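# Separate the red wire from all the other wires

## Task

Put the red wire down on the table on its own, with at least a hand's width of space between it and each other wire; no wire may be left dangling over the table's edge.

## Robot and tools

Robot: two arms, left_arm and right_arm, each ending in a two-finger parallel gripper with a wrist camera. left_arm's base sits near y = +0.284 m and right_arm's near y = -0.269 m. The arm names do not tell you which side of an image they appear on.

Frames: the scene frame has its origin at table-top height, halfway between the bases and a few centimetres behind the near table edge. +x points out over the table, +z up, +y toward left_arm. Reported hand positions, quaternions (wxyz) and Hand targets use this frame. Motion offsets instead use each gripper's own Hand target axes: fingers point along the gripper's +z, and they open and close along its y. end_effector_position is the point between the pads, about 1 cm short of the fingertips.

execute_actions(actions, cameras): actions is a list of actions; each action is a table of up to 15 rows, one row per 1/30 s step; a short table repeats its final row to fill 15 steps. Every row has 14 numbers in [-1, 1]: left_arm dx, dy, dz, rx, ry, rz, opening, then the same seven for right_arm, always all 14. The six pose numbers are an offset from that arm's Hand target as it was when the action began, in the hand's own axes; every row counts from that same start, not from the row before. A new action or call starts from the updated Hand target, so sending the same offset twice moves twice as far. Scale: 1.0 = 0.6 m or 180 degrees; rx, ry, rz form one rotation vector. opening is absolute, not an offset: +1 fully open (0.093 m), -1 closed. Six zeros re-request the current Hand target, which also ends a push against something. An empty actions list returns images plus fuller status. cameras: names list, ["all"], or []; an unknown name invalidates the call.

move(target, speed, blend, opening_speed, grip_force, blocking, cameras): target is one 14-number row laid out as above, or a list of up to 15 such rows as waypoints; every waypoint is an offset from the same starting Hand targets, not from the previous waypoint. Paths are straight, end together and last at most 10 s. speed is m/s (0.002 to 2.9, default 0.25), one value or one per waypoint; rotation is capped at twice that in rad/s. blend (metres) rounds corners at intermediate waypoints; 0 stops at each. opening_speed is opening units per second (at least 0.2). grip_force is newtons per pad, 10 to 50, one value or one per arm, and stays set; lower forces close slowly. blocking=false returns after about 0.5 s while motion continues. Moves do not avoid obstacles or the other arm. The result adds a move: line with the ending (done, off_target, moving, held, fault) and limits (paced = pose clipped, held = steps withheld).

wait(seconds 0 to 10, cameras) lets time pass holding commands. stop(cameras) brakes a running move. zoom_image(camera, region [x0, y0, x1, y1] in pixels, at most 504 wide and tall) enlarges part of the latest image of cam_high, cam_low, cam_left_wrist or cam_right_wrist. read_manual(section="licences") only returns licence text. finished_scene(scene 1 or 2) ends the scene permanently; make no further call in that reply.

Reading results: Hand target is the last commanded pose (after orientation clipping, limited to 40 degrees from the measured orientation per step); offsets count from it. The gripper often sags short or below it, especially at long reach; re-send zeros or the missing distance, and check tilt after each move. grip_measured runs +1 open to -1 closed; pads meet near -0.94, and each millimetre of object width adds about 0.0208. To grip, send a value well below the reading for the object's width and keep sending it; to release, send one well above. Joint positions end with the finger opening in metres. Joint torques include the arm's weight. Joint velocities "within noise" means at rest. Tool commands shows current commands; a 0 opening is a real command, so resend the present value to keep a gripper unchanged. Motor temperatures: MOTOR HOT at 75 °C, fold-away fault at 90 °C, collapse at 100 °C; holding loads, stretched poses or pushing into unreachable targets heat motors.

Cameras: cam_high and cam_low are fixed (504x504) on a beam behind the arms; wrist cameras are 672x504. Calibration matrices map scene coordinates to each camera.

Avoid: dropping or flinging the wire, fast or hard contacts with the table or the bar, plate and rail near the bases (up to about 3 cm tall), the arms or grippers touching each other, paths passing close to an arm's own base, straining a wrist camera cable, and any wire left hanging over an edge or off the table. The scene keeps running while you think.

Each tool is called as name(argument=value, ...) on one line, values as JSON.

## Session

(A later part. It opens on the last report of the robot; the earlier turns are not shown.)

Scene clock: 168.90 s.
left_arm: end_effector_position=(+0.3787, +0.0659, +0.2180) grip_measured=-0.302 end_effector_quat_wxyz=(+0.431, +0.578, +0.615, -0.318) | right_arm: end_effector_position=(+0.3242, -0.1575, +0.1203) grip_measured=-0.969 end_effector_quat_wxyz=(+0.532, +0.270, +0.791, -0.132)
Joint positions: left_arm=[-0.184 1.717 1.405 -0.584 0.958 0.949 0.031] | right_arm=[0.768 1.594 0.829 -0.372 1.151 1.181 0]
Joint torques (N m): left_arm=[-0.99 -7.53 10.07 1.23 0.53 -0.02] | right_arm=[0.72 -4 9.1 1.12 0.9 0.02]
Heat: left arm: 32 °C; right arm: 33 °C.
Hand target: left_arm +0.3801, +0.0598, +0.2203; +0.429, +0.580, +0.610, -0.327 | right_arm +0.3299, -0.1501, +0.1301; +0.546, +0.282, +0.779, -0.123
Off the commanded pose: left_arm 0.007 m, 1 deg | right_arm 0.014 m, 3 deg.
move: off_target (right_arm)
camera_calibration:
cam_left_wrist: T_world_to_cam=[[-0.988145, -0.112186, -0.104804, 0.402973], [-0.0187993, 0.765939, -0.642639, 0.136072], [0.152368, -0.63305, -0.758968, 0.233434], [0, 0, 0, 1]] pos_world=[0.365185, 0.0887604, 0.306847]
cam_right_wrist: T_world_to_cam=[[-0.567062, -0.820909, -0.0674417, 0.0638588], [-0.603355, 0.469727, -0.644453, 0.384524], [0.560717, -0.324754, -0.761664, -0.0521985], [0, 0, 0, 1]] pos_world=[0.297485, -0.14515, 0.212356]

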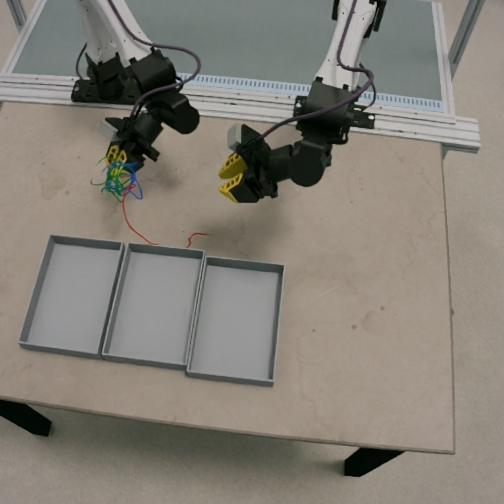

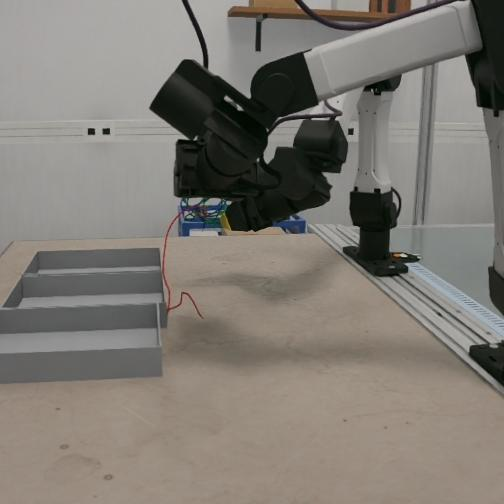

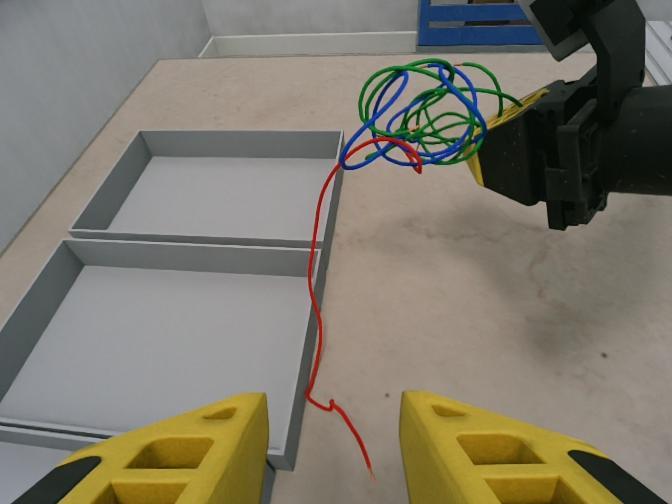

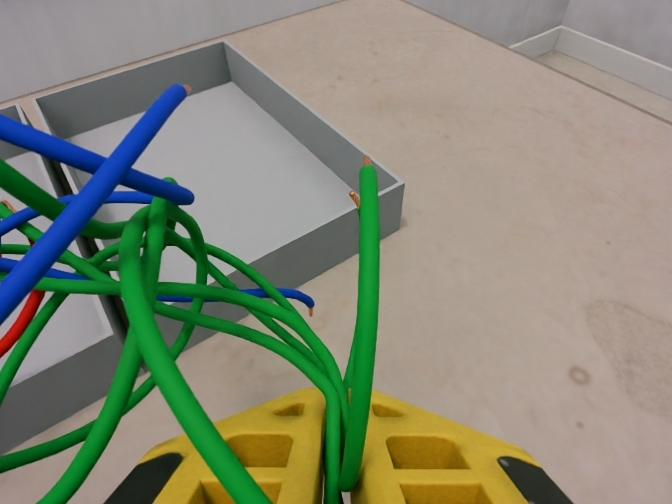

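move(target=[0,0,0,0,0,0,-0.3, 0.01,0.027,-0.017,-0.153,0.019,-0.062,-1.0], speed=0.12, cameras=["cam_left_wrist","cam_high","cam_right_wrist"])

zoom_image(camera="cam_left_wrist", region=[290, 40, 490, 200])

zoom_image(camera="cam_high", region=[80, 140, 180, 240])

Scene clock: 173.47 s.
left_arm: end_effector_position=(+0.3787, +0.0659, +0.2180) grip_measured=-0.302 end_effector_quat_wxyz=(+0.431, +0.578, +0.615, -0.318) | right_arm: end_effector_position=(+0.3288, -0.1307, +0.1209) grip_measured=-0.969 end_effector_quat_wxyz=(+0.548, +0.068, +0.834, +0.006)
Joint positions: left_arm=[-0.184 1.717 1.405 -0.584 0.958 0.949 0.031] | right_arm=[0.691 1.346 0.48 0.331 0.736 0.45 0]
Joint torques (N m): left_arm=[-0.99 -7.51 10.07 1.23 0.53 -0.02] | right_arm=[-0.44 -5.37 5.82 2.4 0.08 -0.25]
Heat: left arm: 33 °C; right arm: 33 °C.
Hand target: left_arm +0.3801, +0.0598, +0.2203; +0.429, +0.580, +0.610, -0.327 | right_arm +0.3297, -0.1300, +0.1303; +0.560, +0.071, +0.825, +0.022
Off the commanded pose: left_arm 0.007 m, 1 deg | right_arm 0.009 m, 3 deg.
move: off_target (right_arm)
camera_calibration:
cam_left_wrist: T_world_to_cam=[[-0.988145, -0.112186, -0.104804, 0.402973], [-0.0187993, 0.765939, -0.642639, 0.136072], [0.152368, -0.63305, -0.758968, 0.233434], [0, 0, 0, 1]] pos_world=[0.365185, 0.0887604, 0.306847]
cam_right_wrist: T_world_to_cam=[[-0.10409, -0.991849, -0.0734887, -0.0853944], [-0.755897, 0.126916, -0.642271, 0.380142], [0.646363, -0.0113044, -0.762946, -0.0326602], [0, 0, 0, 1]] pos_world=[0.29957, -0.133314, 0.212961]
Images, in order (width x height): cam_high 504x504, cam_left_wrist 672x504, cam_right_wrist 672x504.

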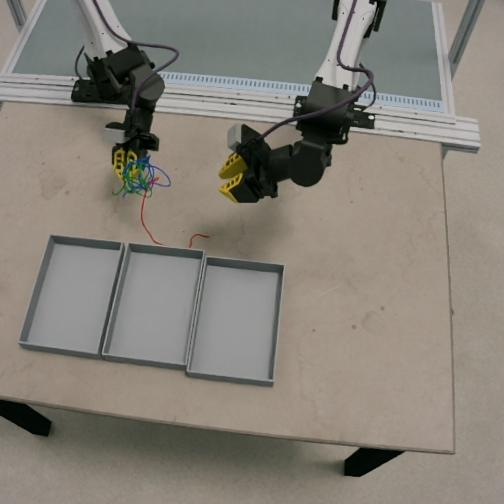

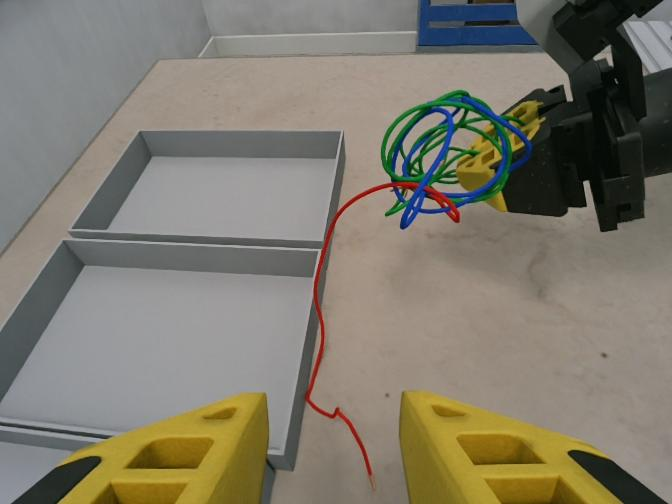

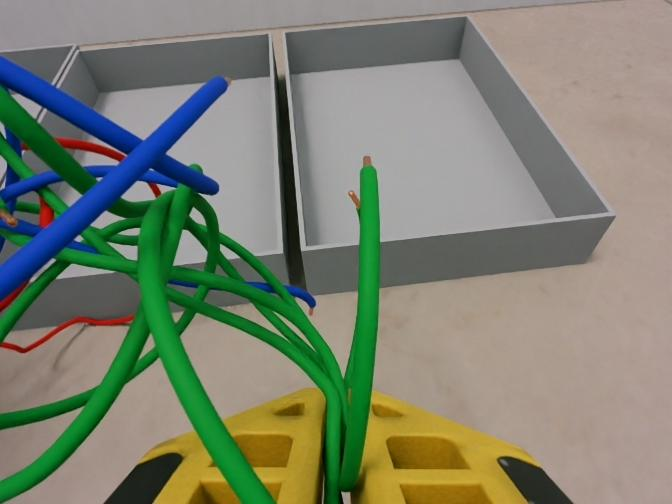

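Scaled by 2.520 from the camera's 672x504 image, which has a finer 960x720 frame.

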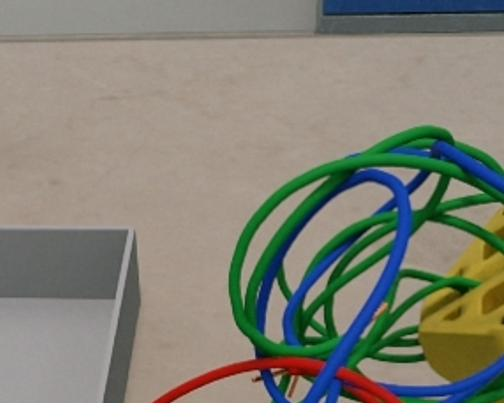

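Scaled by 5.040 from the camera's 504x504 image, which has a finer 720x720 frame.

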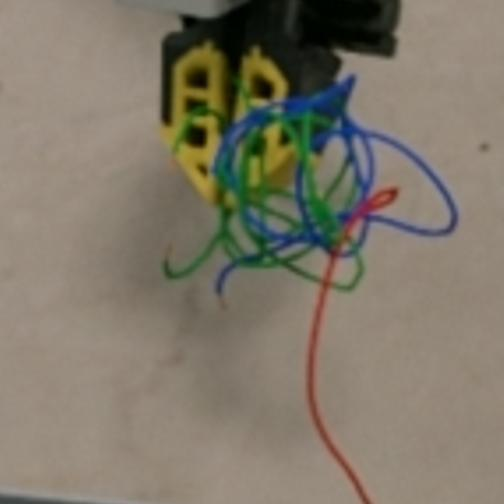

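zoom_image(camera="cam_left_wrist", region=[380, 150, 500, 250])

zoom_image(camera="cam_high", region=[120, 150, 180, 210])

Scaled by 4.200 from the camera's 672x504 image, which has a finer 960x720 frame.

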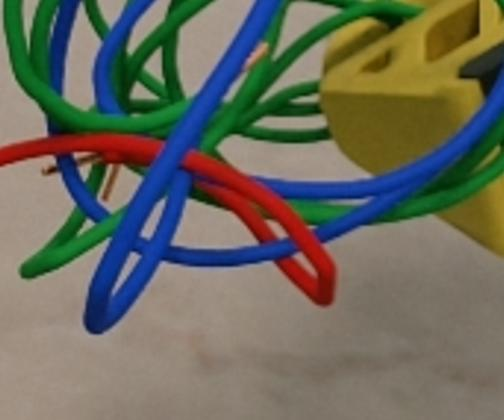

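Scaled by 8.400 from the camera's 504x504 image, which has a finer 720x720 frame.

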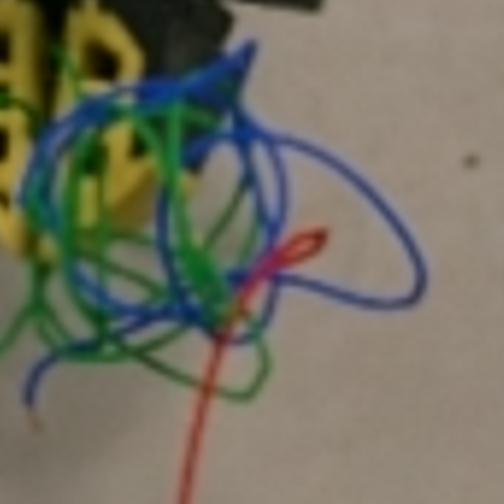

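move(target=[0,0,0,0,0,0,-0.3, 0,0,0,0,0,0.42,-1.0], speed=0.2, cameras=["cam_left_wrist","cam_high","cam_low"])

zoom_image(camera="cam_left_wrist", region=[370, 110, 530, 250])

zoom_image(camera="cam_high", region=[90, 140, 180, 230])

Scene clock: 178.63 s.
left_arm: end_effector_position=(+0.3787, +0.0659, +0.2180) grip_measured=-0.302 end_effector_quat_wxyz=(+0.431, +0.578, +0.615, -0.318) | right_arm: end_effector_position=(+0.3291, -0.1280, +0.1212) grip_measured=-0.969 end_effector_quat_wxyz=(+0.427, +0.557, +0.624, +0.342)
Joint positions: left_arm=[-0.184 1.717 1.405 -0.584 0.958 0.949 0.031] | right_arm=[0.691 1.346 0.48 0.338 0.722 1.752 0]
Joint torques (N m): left_arm=[-1.02 -7.53 10.06 1.23 0.53 -0.03] | right_arm=[-0.42 -5.31 5.74 2.27 0.25 -0.13]
Heat: left arm: 34 °C; right arm: 33 °C.
Hand target: left_arm +0.3801, +0.0598, +0.2203; +0.429, +0.580, +0.610, -0.327 | right_arm +0.3298, -0.1300, +0.1303; +0.429, +0.562, +0.608, +0.361
Off the commanded pose: left_arm 0.007 m, 1 deg | right_arm 0.009 m, 3 deg.
move: off_target (right_arm)
camera_calibration:
cam_left_wrist: T_world_to_cam=[[-0.988145, -0.112186, -0.104804, 0.402973], [-0.0187993, 0.765939, -0.642639, 0.136072], [0.152368, -0.63305, -0.758968, 0.233434], [0, 0, 0, 1]] pos_world=[0.365185, 0.0887604, 0.306847]
Images, in order (width x height): cam_high 504x504, cam_low 504x504, cam_left_wrist 672x504.

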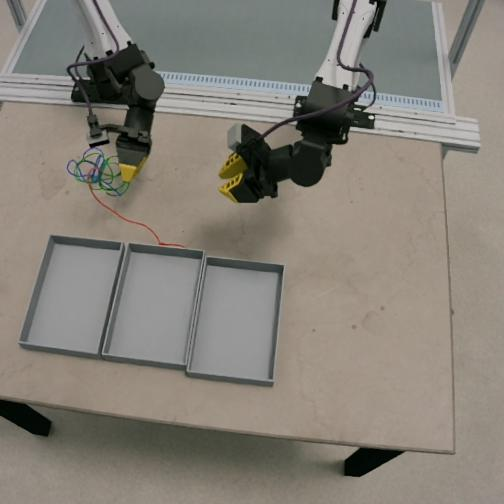

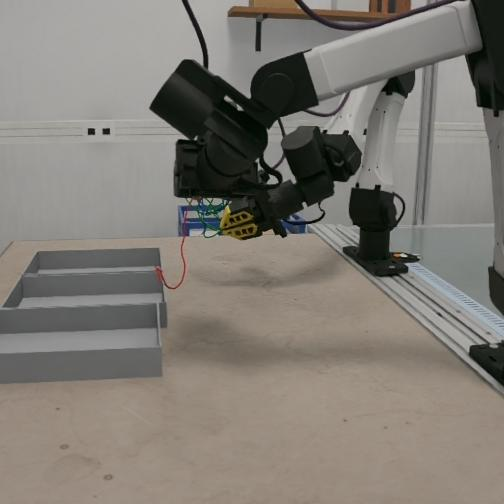

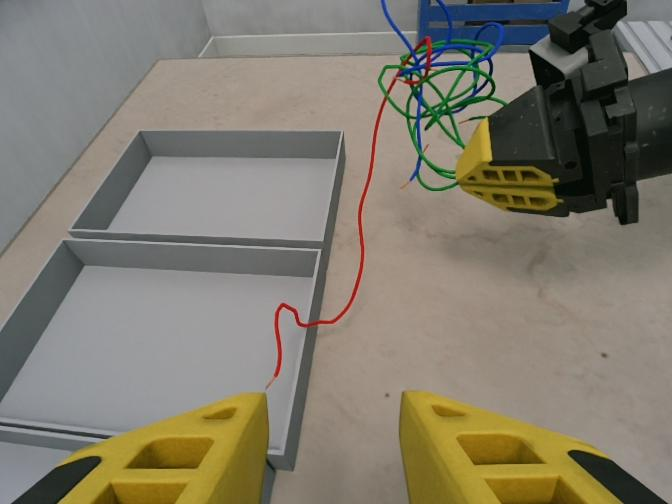

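Scaled by 3.150 from the camera's 672x504 image, which has a finer 960x720 frame.

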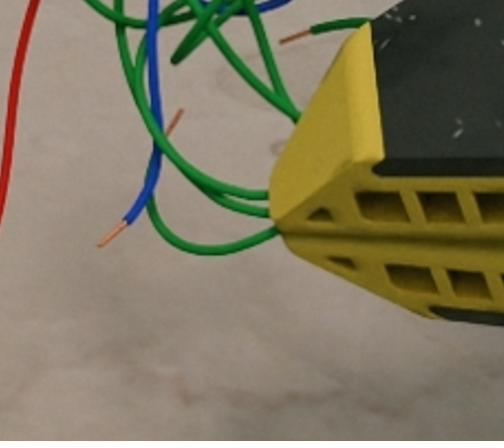

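Scaled by 5.600 from the camera's 504x504 image, which has a finer 720x720 frame.

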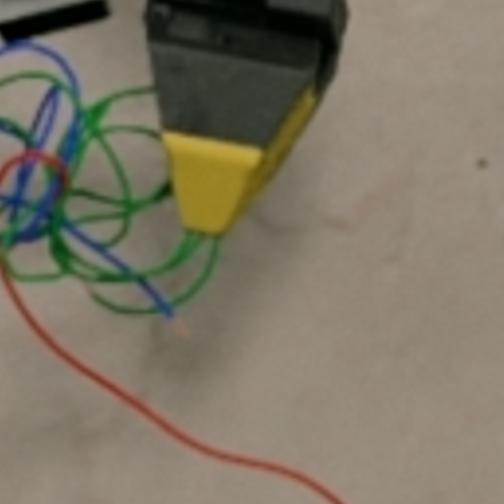

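zoom_image(camera="cam_left_wrist", region=[360, 0, 520, 130])

zoom_image(camera="cam_high", region=[60, 140, 140, 210])

Scaled by 3.150 from the camera's 672x504 image, which has a finer 960x720 frame.

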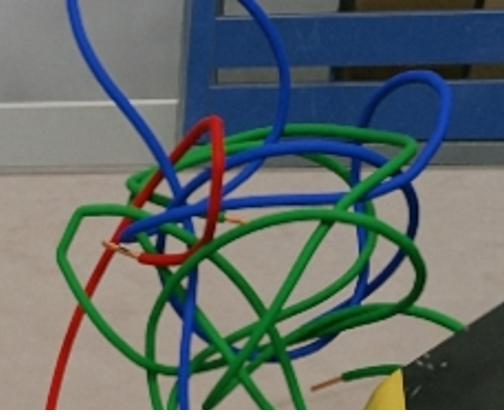

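Scaled by 6.300 from the camera's 504x504 image, which has a finer 720x720 frame.

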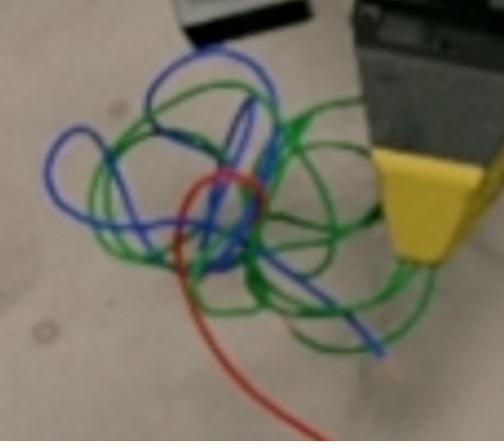

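move(target=[0,0,0,0,0,0,-0.3, 0.116,-0.019,-0.082,-0.042,0.333,-0.134,-1.0], speed=0.15, cameras=["cam_left_wrist","cam_high","cam_low"])

zoom_image(camera="cam_left_wrist", region=[300, 100, 500, 260])

zoom_image(camera="cam_high", region=[120, 130, 220, 230])

Scene clock: 184.60 s.
left_arm: end_effector_position=(+0.3787, +0.0659, +0.2180) grip_measured=-0.302 end_effector_quat_wxyz=(+0.431, +0.578, +0.615, -0.318) | right_arm: end_effector_position=(+0.2700, -0.0637, +0.1154) grip_measured=-0.969 end_effector_quat_wxyz=(+0.151, +0.166, +0.821, +0.525)
Joint positions: left_arm=[-0.184 1.717 1.405 -0.584 0.958 0.949 0.031] | right_arm=[0.316 1.25 0.405 0.304 -0.645 1.113 0]
Joint torques (N m): left_arm=[-1.01 -7.53 10.07 1.23 0.53 -0.02] | right_arm=[-0.51 -2.06 9.95 2.26 -0.42 -0.39]
Heat: left arm: 34 °C; right arm: 33 °C.
Hand target: left_arm +0.3801, +0.0598, +0.2203; +0.429, +0.580, +0.610, -0.327 | right_arm +0.2799, -0.0600, +0.1300; +0.167, +0.147, +0.815, +0.535
Off the commanded pose: left_arm 0.007 m, 1 deg | right_arm 0.018 m, 3 deg.
move: off_target (right_arm)
camera_calibration:
cam_left_wrist: T_world_to_cam=[[-0.988145, -0.112186, -0.104804, 0.402973], [-0.0187993, 0.765939, -0.642639, 0.136072], [0.152368, -0.63305, -0.758968, 0.233434], [0, 0, 0, 1]] pos_world=[0.365185, 0.0887604, 0.306847]
Images, in order (width x height): cam_high 504x504, cam_low 504x504, cam_left_wrist 672x504.

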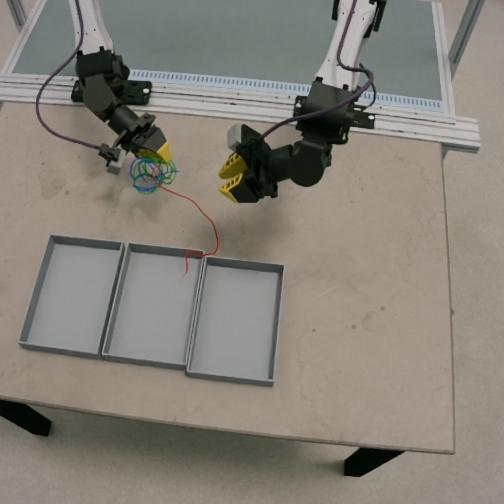

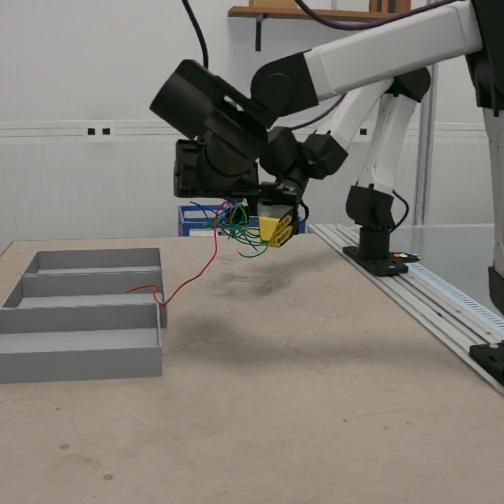

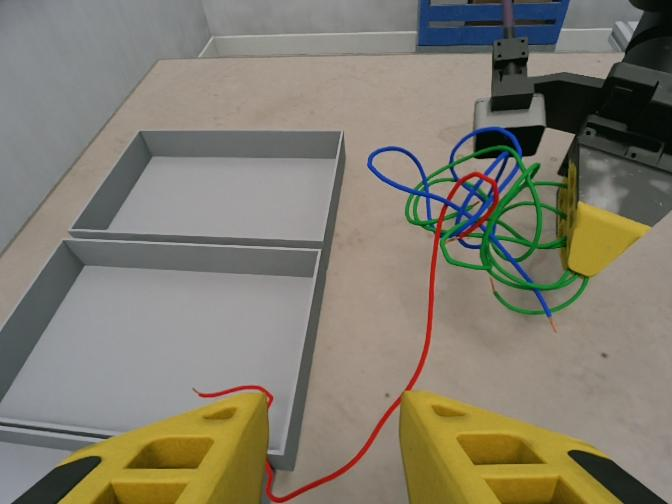

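Scaled by 2.520 from the camera's 672x504 image, which has a finer 960x720 frame.

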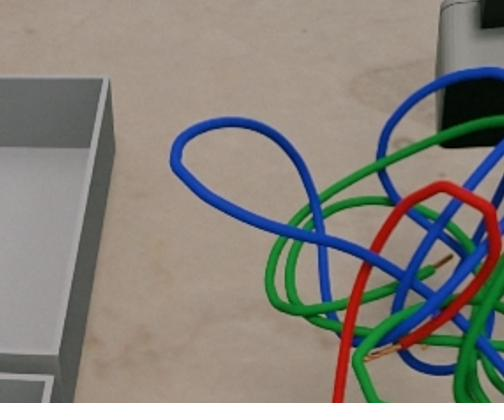

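Scaled by 5.040 from the camera's 504x504 image, which has a finer 720x720 frame.

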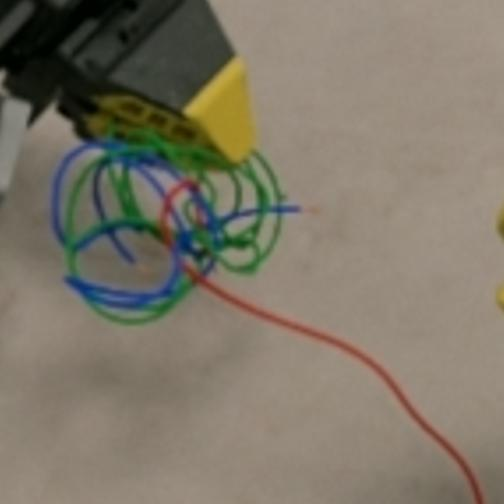

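zoom_image(camera="cam_left_wrist", region=[425, 150, 535, 270])

Scaled by 4.200 from the camera's 672x504 image, which has a finer 960x720 frame.

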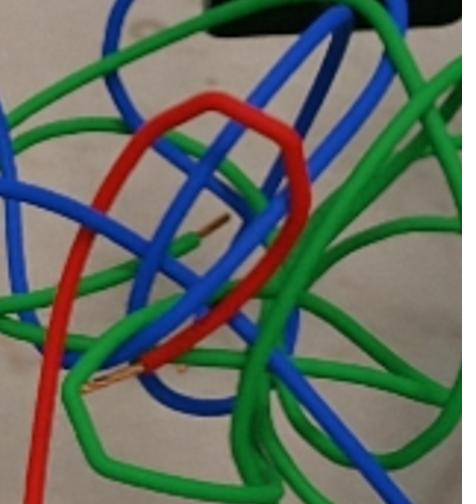

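move(target=[0.114,-0.099,0.196,0,0,0,-0.3, 0,0,0,0,0,0,-1.0], speed=0.1, cameras=["cam_left_wrist","cam_low"])

Scene clock: 188.20 s.
left_arm: end_effector_position=(+0.3444, -0.0204, +0.1131) grip_measured=-0.302 end_effector_quat_wxyz=(+0.437, +0.581, +0.606, -0.324) | right_arm: end_effector_position=(+0.2698, -0.0636, +0.1153) grip_measured=-0.969 end_effector_quat_wxyz=(+0.150, +0.166, +0.821, +0.525)
Joint positions: left_arm=[-0.428 1.818 1.009 0.136 0.805 0.68 0.031] | right_arm=[0.316 1.25 0.405 0.304 -0.646 1.112 0]
Joint torques (N m): left_arm=[-0.8 -8.14 6.34 1.78 0.25 -0.05] | right_arm=[-0.47 -2.04 9.95 2.23 -0.4 -0.38]
Heat: left arm: 34 °C; right arm: 34 °C.
Hand target: left_arm +0.3415, -0.0230, +0.1034; +0.429, +0.580, +0.610, -0.326 | right_arm +0.2799, -0.0600, +0.1301; +0.167, +0.147, +0.815, +0.535
Off the commanded pose: left_arm 0.011 m, 1 deg | right_arm 0.018 m, 3 deg.
move: off_target (left_arm, right_arm)
camera_calibration:
cam_left_wrist: T_world_to_cam=[[-0.988632, -0.0987699, -0.113361, 0.349884], [-0.000106755, 0.754425, -0.656386, 0.129078], [0.150354, -0.648913, -0.745859, 0.10334], [0, 0, 0, 1]] pos_world=[0.330383, 0.00423721, 0.201465]
Images, in order (width x height): cam_low 504x504, cam_left_wrist 672x504.

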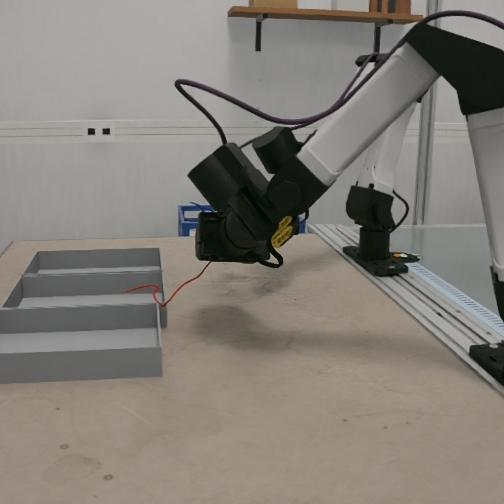

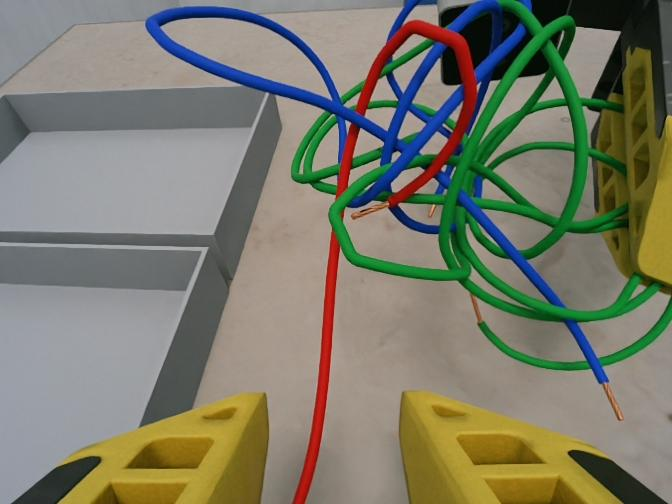

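zoom_image(camera="cam_left_wrist", region=[310, 0, 510, 260])

Scaled by 1.938 from the camera's 672x504 image, which has a finer 960x720 frame.

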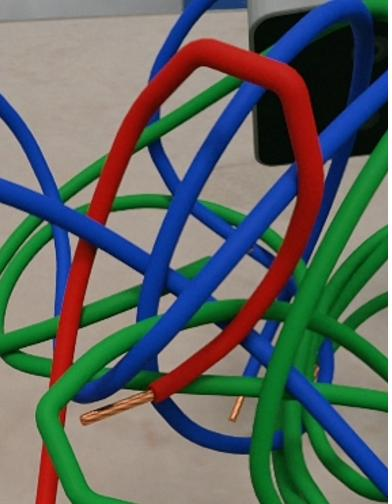

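zoom_image(camera="cam_left_wrist", region=[320, 150, 420, 250])

zoom_image(camera="cam_left_wrist", region=[390, 0, 510, 120])

Scaled by 5.040 from the camera's 672x504 image, which has a finer 960x720 frame.

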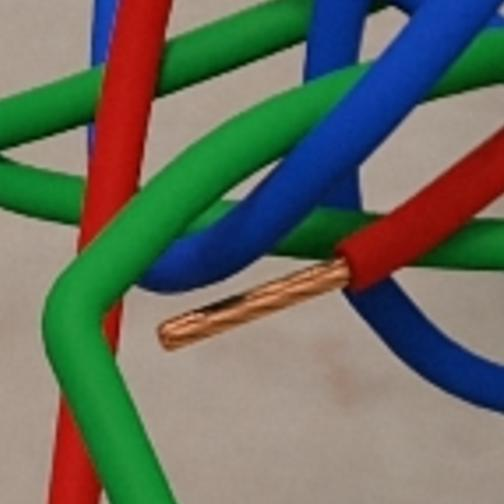

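Scaled by 4.200 from the camera's 672x504 image, which has a finer 960x720 frame.

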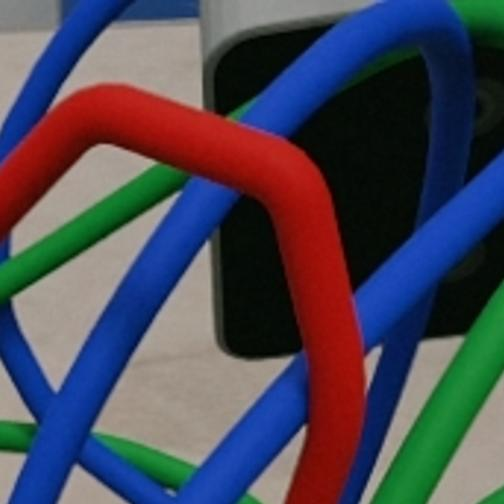

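move(target=[-0.117,-0.0455,-0.0225,0,0,0,-0.6, 0,0,0,0,0,0,-1.0], speed=0.06, cameras=["cam_left_wrist","cam_low","cam_high"])

zoom_image(camera="cam_left_wrist", region=[260, 180, 460, 340])

Scene clock: 192.63 s.
left_arm: end_effector_position=(+0.3083, -0.0401, +0.1491) grip_measured=-0.598 end_effector_quat_wxyz=(+0.411, +0.579, +0.622, -0.330) | right_arm: end_effector_position=(+0.2697, -0.0636, +0.1153) grip_measured=-0.969 end_effector_quat_wxyz=(+0.150, +0.166, +0.821, +0.525)
Joint positions: left_arm=[-0.533 1.681 1.025 -0.017 0.722 0.59 0.017] | right_arm=[0.316 1.25 0.405 0.303 -0.646 1.112 0]
Joint torques (N m): left_arm=[-0.92 -11.6 9.74 1.64 0.23 -0.05] | right_arm=[-0.44 -2.13 9.95 2.25 -0.4 -0.39]
Motor temperatures (°C): left_arm=[21 28 34 29 22 20 22] | right_arm=[17 24 35 28 18 20 23]
Heat: left arm: 34 °C; right arm: 35 °C.
Hand target: left_arm +0.3094, -0.0441, +0.1697; +0.429, +0.581, +0.610, -0.326 | right_arm +0.2799, -0.0600, +0.1301; +0.167, +0.147, +0.815, +0.535
Off the commanded pose: left_arm 0.021 m, 2 deg | right_arm 0.018 m, 3 deg.
move: off_target (left_arm, right_arm)
camera_calibration:
cam_left_wrist: T_world_to_cam=[[-0.993531, -0.0940808, -0.0635943, 0.310595], [-0.0329399, 0.774702, -0.631468, 0.174722], [0.108676, -0.625288, -0.77279, 0.140654], [0, 0, 0, 1]] pos_world=[0.299056, -0.0181871, 0.238779]
Images, in order (width x height): cam_high 504x504, cam_low 504x504, cam_left_wrist 672x504.

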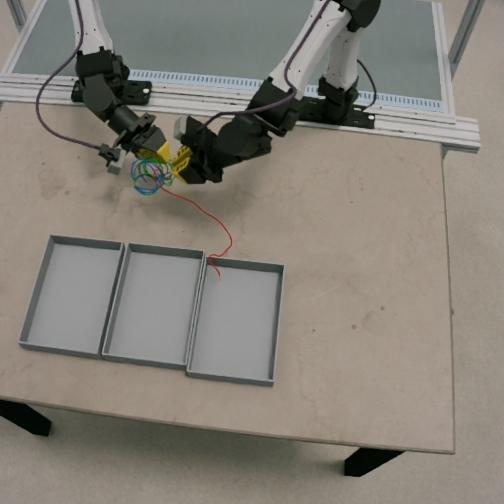

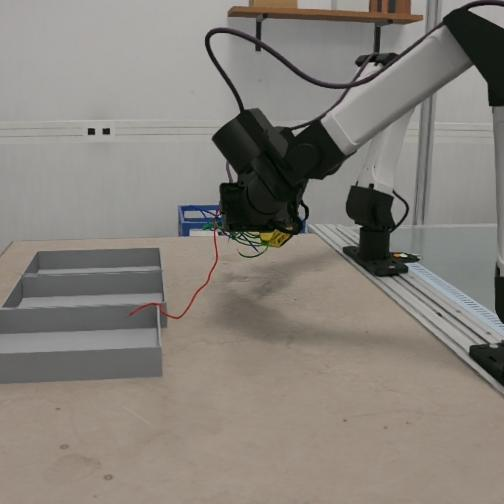

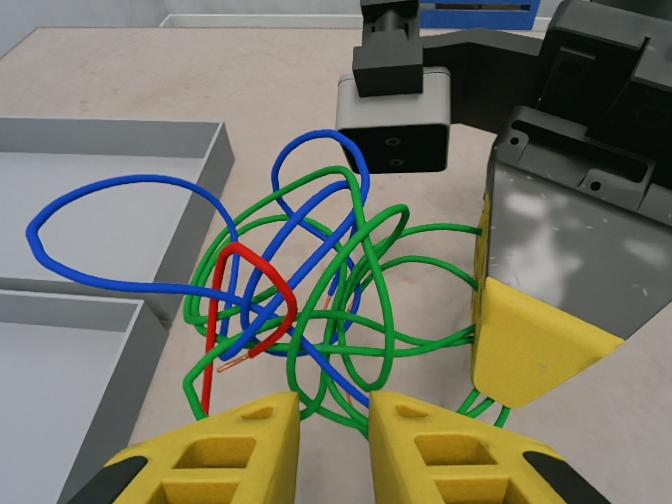

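Scaled by 2.520 from the camera's 672x504 image, which has a finer 960x720 frame.

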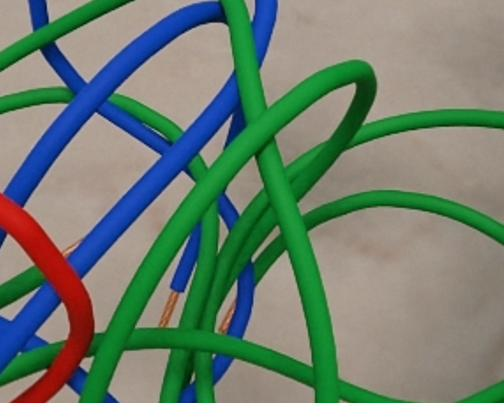

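move(target=[-0.0385,0.0135,0.0225,0,0,0,-0.6, 0,0,0,0,0,0,-1.0], speed=0.05, cameras=["cam_left_wrist"])

Scene clock: 194.53 s.
left_arm: end_effector_position=(+0.3166, -0.0589, +0.1861) grip_measured=-0.598 end_effector_quat_wxyz=(+0.432, +0.580, +0.609, -0.325) | right_arm: end_effector_position=(+0.2697, -0.0636, +0.1153) grip_measured=-0.969 end_effector_quat_wxyz=(+0.150, +0.166, +0.821, +0.525)
Joint positions: left_arm=[-0.57 1.681 1.142 -0.066 0.69 0.562 0.017] | right_arm=[0.316 1.25 0.405 0.303 -0.646 1.112 0]
Joint torques (N m): left_arm=[-0.98 -7.25 10.04 1.71 0.19 -0.06] | right_arm=[-0.47 -2.07 9.98 2.25 -0.4 -0.39]
Heat: left arm: 34 °C; right arm: 35 °C.
Hand target: left_arm +0.3184, -0.0652, +0.1857; +0.429, +0.581, +0.610, -0.326 | right_arm +0.2799, -0.0600, +0.1301; +0.167, +0.147, +0.815, +0.535
Off the commanded pose: left_arm 0.007 m, 0 deg | right_arm 0.018 m, 3 deg.
move: off_target (right_arm)
camera_calibration:
cam_left_wrist: T_world_to_cam=[[-0.989718, -0.099165, -0.103079, 0.325216], [-0.00794554, 0.75766, -0.652601, 0.208057], [0.142814, -0.645072, -0.750657, 0.140502], [0, 0, 0, 1]] pos_world=[0.303459, -0.0347524, 0.27477]
Images, in order (width x height): cam_left_wrist 672x504.

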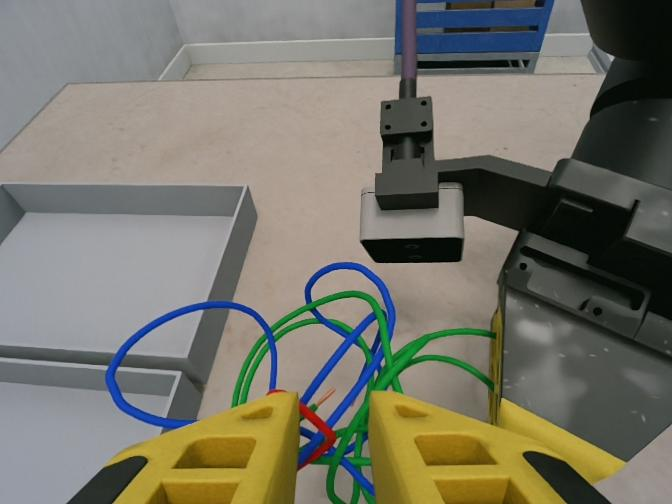

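zoom_image(camera="cam_left_wrist", region=[220, 360, 440, 504])

Scaled by 2.291 from the camera's 672x504 image, which has a finer 960x720 frame.

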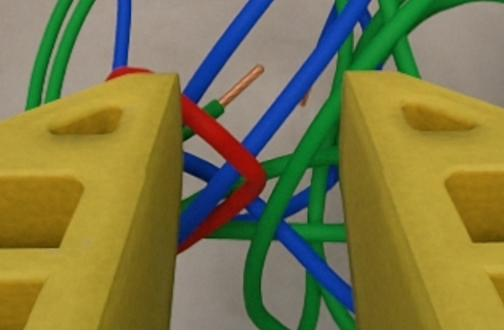

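move(target=[0.033,0,0,0,0,0,-0.6, 0,0,0,0,0,0,-1.0], speed=0.05, cameras=["cam_left_wrist"])

zoom_image(camera="cam_left_wrist", region=[200, 300, 440, 504])

Scene clock: 196.17 s.
left_arm: end_effector_position=(+0.3196, -0.0561, +0.1774) grip_measured=-0.598 end_effector_quat_wxyz=(+0.434, +0.577, +0.612, -0.324) | right_arm: end_effector_position=(+0.2697, -0.0636, +0.1153) grip_measured=-0.969 end_effector_quat_wxyz=(+0.150, +0.166, +0.821, +0.525)
Joint positions: left_arm=[-0.56 1.691 1.117 -0.03 0.692 0.562 0.017] | right_arm=[0.316 1.25 0.405 0.303 -0.646 1.112 0]
Joint torques (N m): left_arm=[0.32 -7.51 7.01 1.91 0.34 0.14] | right_arm=[-0.49 -2.04 9.95 2.24 -0.4 -0.39]
Heat: left arm: 34 °C; right arm: 36 °C.
Hand target: left_arm +0.3192, -0.0567, +0.1678; +0.429, +0.581, +0.610, -0.326 | right_arm +0.2799, -0.0600, +0.1301; +0.167, +0.147, +0.815, +0.535
Off the commanded pose: left_arm 0.010 m, 1 deg | right_arm 0.018 m, 3 deg.
move: off_target (right_arm)
camera_calibration:
cam_left_wrist: T_world_to_cam=[[-0.988843, -0.107815, -0.10279, 0.32676], [-0.0146239, 0.756967, -0.65329, 0.202497], [0.148243, -0.644498, -0.750098, 0.133575], [0, 0, 0, 1]] pos_world=[0.306274, -0.0319652, 0.266072]
Images, in order (width x height): cam_left_wrist 672x504.

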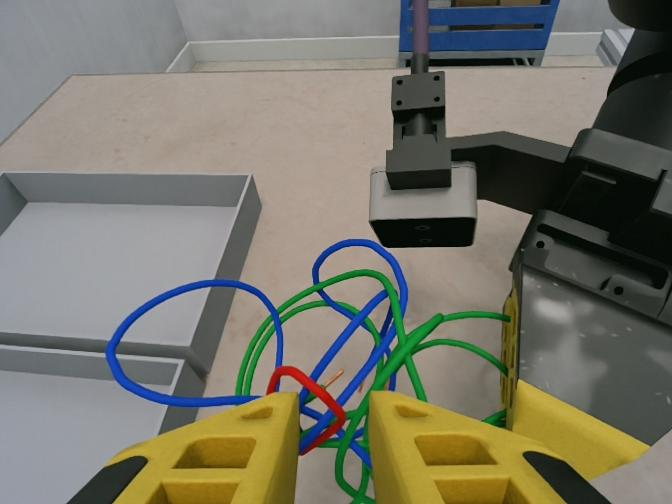

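Scaled by 2.100 from the camera's 672x504 image, which has a finer 960x720 frame.

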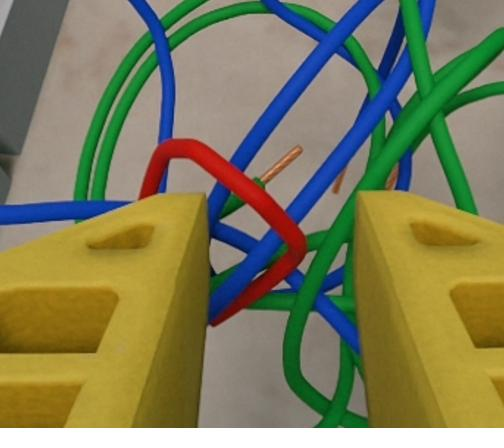

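move(target=[0.0108,-0.005,0.0167,0,0,0,-0.6, 0,0,0,0,0,0,-1.0], speed=0.04, cameras=["cam_left_wrist"])

zoom_image(camera="cam_left_wrist", region=[200, 300, 440, 504])

Scene clock: 197.90 s.
left_arm: end_effector_position=(+0.3223, -0.0584, +0.1684) grip_measured=-0.598 end_effector_quat_wxyz=(+0.438, +0.577, +0.609, -0.323) | right_arm: end_effector_position=(+0.2697, -0.0636, +0.1153) grip_measured=-0.969 end_effector_quat_wxyz=(+0.150, +0.166, +0.821, +0.525)
Joint positions: left_arm=[-0.56 1.714 1.099 0.021 0.692 0.562 0.017] | right_arm=[0.316 1.25 0.405 0.303 -0.646 1.112 0]
Joint torques (N m): left_arm=[-1.25 -7.61 6.89 1.93 0.22 0.01] | right_arm=[-0.43 -2.09 9.89 2.24 -0.41 -0.38]
Heat: left arm: 34 °C; right arm: 36 °C.
Hand target: left_arm +0.3180, -0.0633, +0.1575; +0.429, +0.581, +0.610, -0.327 | right_arm +0.2799, -0.0600, +0.1301; +0.167, +0.147, +0.815, +0.535
Off the commanded pose: left_arm 0.013 m, 1 deg | right_arm 0.018 m, 3 deg.
move: off_target (left_arm, right_arm)
camera_calibration:
cam_left_wrist: T_world_to_cam=[[-0.988037, -0.108475, -0.109618, 0.329086], [-0.00978953, 0.753484, -0.657393, 0.197269], [0.153906, -0.648455, -0.745532, 0.122081], [0, 0, 0, 1]] pos_world=[0.308292, -0.0337777, 0.256772]
Images, in order (width x height): cam_left_wrist 672x504.

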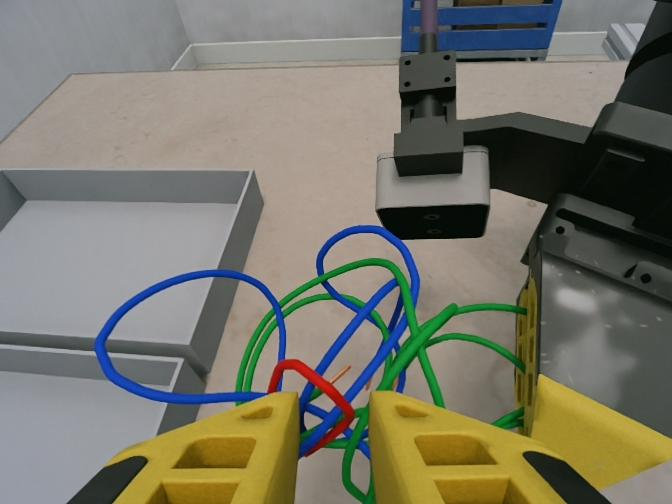

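Scaled by 2.100 from the camera's 672x504 image, which has a finer 960x720 frame.

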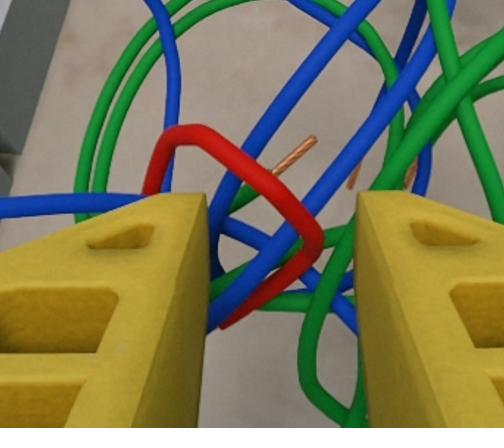

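move(target=[0,-0.008,0.0117,0,0,0,-0.6, 0,0,0,0,0,0,-1.0], speed=0.04, cameras=["cam_left_wrist"])

zoom_image(camera="cam_left_wrist", region=[200, 300, 440, 504])

Scene clock: 199.33 s.
left_arm: end_effector_position=(+0.3176, -0.0662, +0.1661) grip_measured=-0.598 end_effector_quat_wxyz=(+0.439, +0.580, +0.605, -0.324) | right_arm: end_effector_position=(+0.2696, -0.0636, +0.1150) grip_measured=-0.969 end_effector_quat_wxyz=(+0.149, +0.166, +0.821, +0.525)
Joint positions: left_arm=[-0.584 1.722 1.091 0.048 0.679 0.553 0.017] | right_arm=[0.316 1.25 0.405 0.302 -0.646 1.112 0]
Joint torques (N m): left_arm=[-1.06 -7.56 6.79 1.94 0.19 -0.05] | right_arm=[-0.47 -2.1 9.95 2.26 -0.41 -0.38]
Heat: left arm: 34 °C; right arm: 36 °C.
Hand target: left_arm +0.3142, -0.0701, +0.1540; +0.429, +0.581, +0.610, -0.326 | right_arm +0.2799, -0.0600, +0.1301; +0.167, +0.147, +0.815, +0.535
Off the commanded pose: left_arm 0.013 m, 1 deg | right_arm 0.019 m, 3 deg.
move: off_target (left_arm, right_arm)
camera_calibration:
cam_left_wrist: T_world_to_cam=[[-0.988141, -0.101197, -0.115487, 0.324796], [0.0000122804, 0.752053, -0.659103, 0.198691], [0.153551, -0.651288, -0.743133, 0.115593], [0, 0, 0, 1]] pos_world=[0.303192, -0.0412737, 0.254369]
Images, in order (width x height): cam_left_wrist 672x504.

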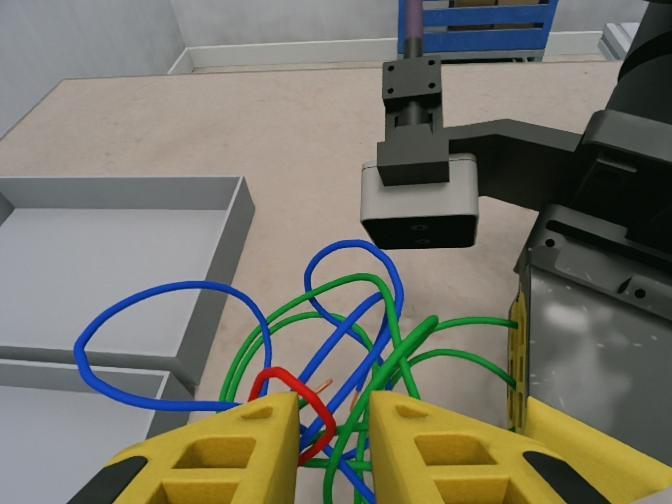

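Scaled by 2.100 from the camera's 672x504 image, which has a finer 960x720 frame.

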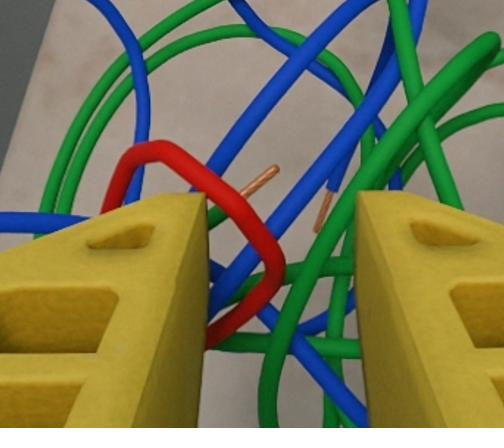

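move(target=[0,0,0.007,0,0,0,-0.6, 0,0,0,0,0,0,-1.0], speed=0.04)

move(target=[0,0,0,0,0,0,-1.0, 0,0,0,0,0,0,-1.0], opening_speed=0.6, cameras=["cam_left_wrist"])

zoom_image(camera="cam_left_wrist", region=[200, 300, 440, 504])

Scene clock: 200.47 s.
left_arm: end_effector_position=(+0.3178, -0.0690, +0.1624) grip_measured=-0.598 end_effector_quat_wxyz=(+0.438, +0.579, +0.607, -0.324) | right_arm: end_effector_position=(+0.2693, -0.0637, +0.1146) grip_measured=-0.969 end_effector_quat_wxyz=(+0.149, +0.167, +0.822, +0.524)
Joint positions: left_arm=[-0.59 1.734 1.091 0.059 0.672 0.548 0.017] | right_arm=[0.316 1.25 0.405 0.3 -0.646 1.112 0]
Joint torques (N m): left_arm=[-1.17 -7.61 7.3 1.92 0.18 -0.06] | right_arm=[-0.44 -2.1 9.96 2.28 -0.41 -0.39]
Heat: left arm: 34 °C; right arm: 36 °C.
Hand target: left_arm +0.3148, -0.0738, +0.1523; +0.429, +0.581, +0.610, -0.327 | right_arm +0.2799, -0.0600, +0.1300; +0.167, +0.147, +0.815, +0.535
Off the commanded pose: left_arm 0.012 m, 1 deg | right_arm 0.019 m, 3 deg.
move: off_target (left_arm, right_arm)

Scene clock: 201.37 s.
left_arm: end_effector_position=(+0.3182, -0.0691, +0.1627) grip_measured=-0.969 end_effector_quat_wxyz=(+0.439, +0.579, +0.607, -0.323) | right_arm: end_effector_position=(+0.2692, -0.0638, +0.1144) grip_measured=-0.969 end_effector_quat_wxyz=(+0.148, +0.167, +0.822, +0.524)
Joint positions: left_arm=[-0.59 1.734 1.091 0.062 0.671 0.547 0] | right_arm=[0.316 1.25 0.405 0.298 -0.646 1.112 0]
Joint torques (N m): left_arm=[-1.17 -7.6 7.28 1.91 0.19 -0.05] | right_arm=[-0.46 -2.1 9.92 2.3 -0.41 -0.39]
Heat: left arm: 33 °C; right arm: 37 °C.
Hand target: left_arm +0.3149, -0.0738, +0.1523; +0.429, +0.581, +0.610, -0.326 | right_arm +0.2799, -0.0600, +0.1300; +0.167, +0.148, +0.815, +0.535
Off the commanded pose: left_arm 0.012 m, 1 deg | right_arm 0.019 m, 3 deg.
move: off_target (left_arm, right_arm)
camera_calibration:
cam_left_wrist: T_world_to_cam=[[-0.98807, -0.103747, -0.113818, 0.324239], [-0.00328786, 0.753088, -0.657911, 0.199456], [0.153971, -0.649688, -0.744445, 0.111277], [0, 0, 0, 1]] pos_world=[0.303893, -0.0442733, 0.250968]
Images, in order (width x height): cam_left_wrist 672x504.

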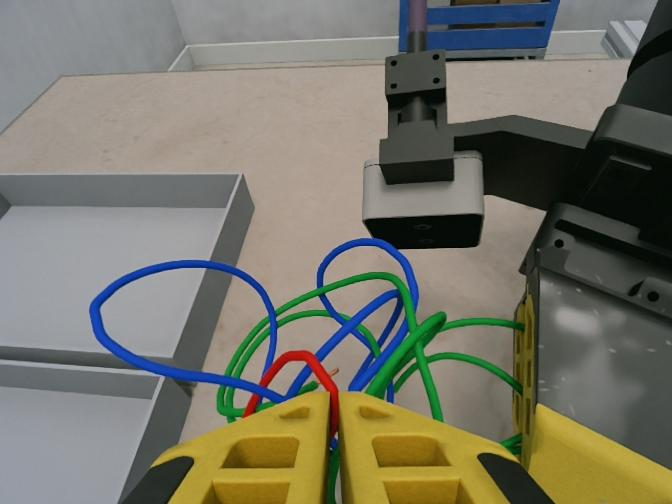

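Scaled by 2.100 from the camera's 672x504 image, which has a finer 960x720 frame.

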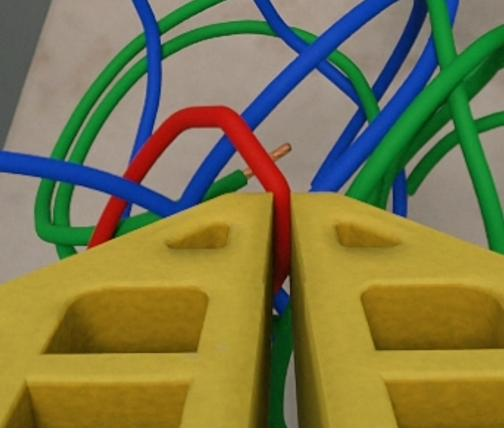

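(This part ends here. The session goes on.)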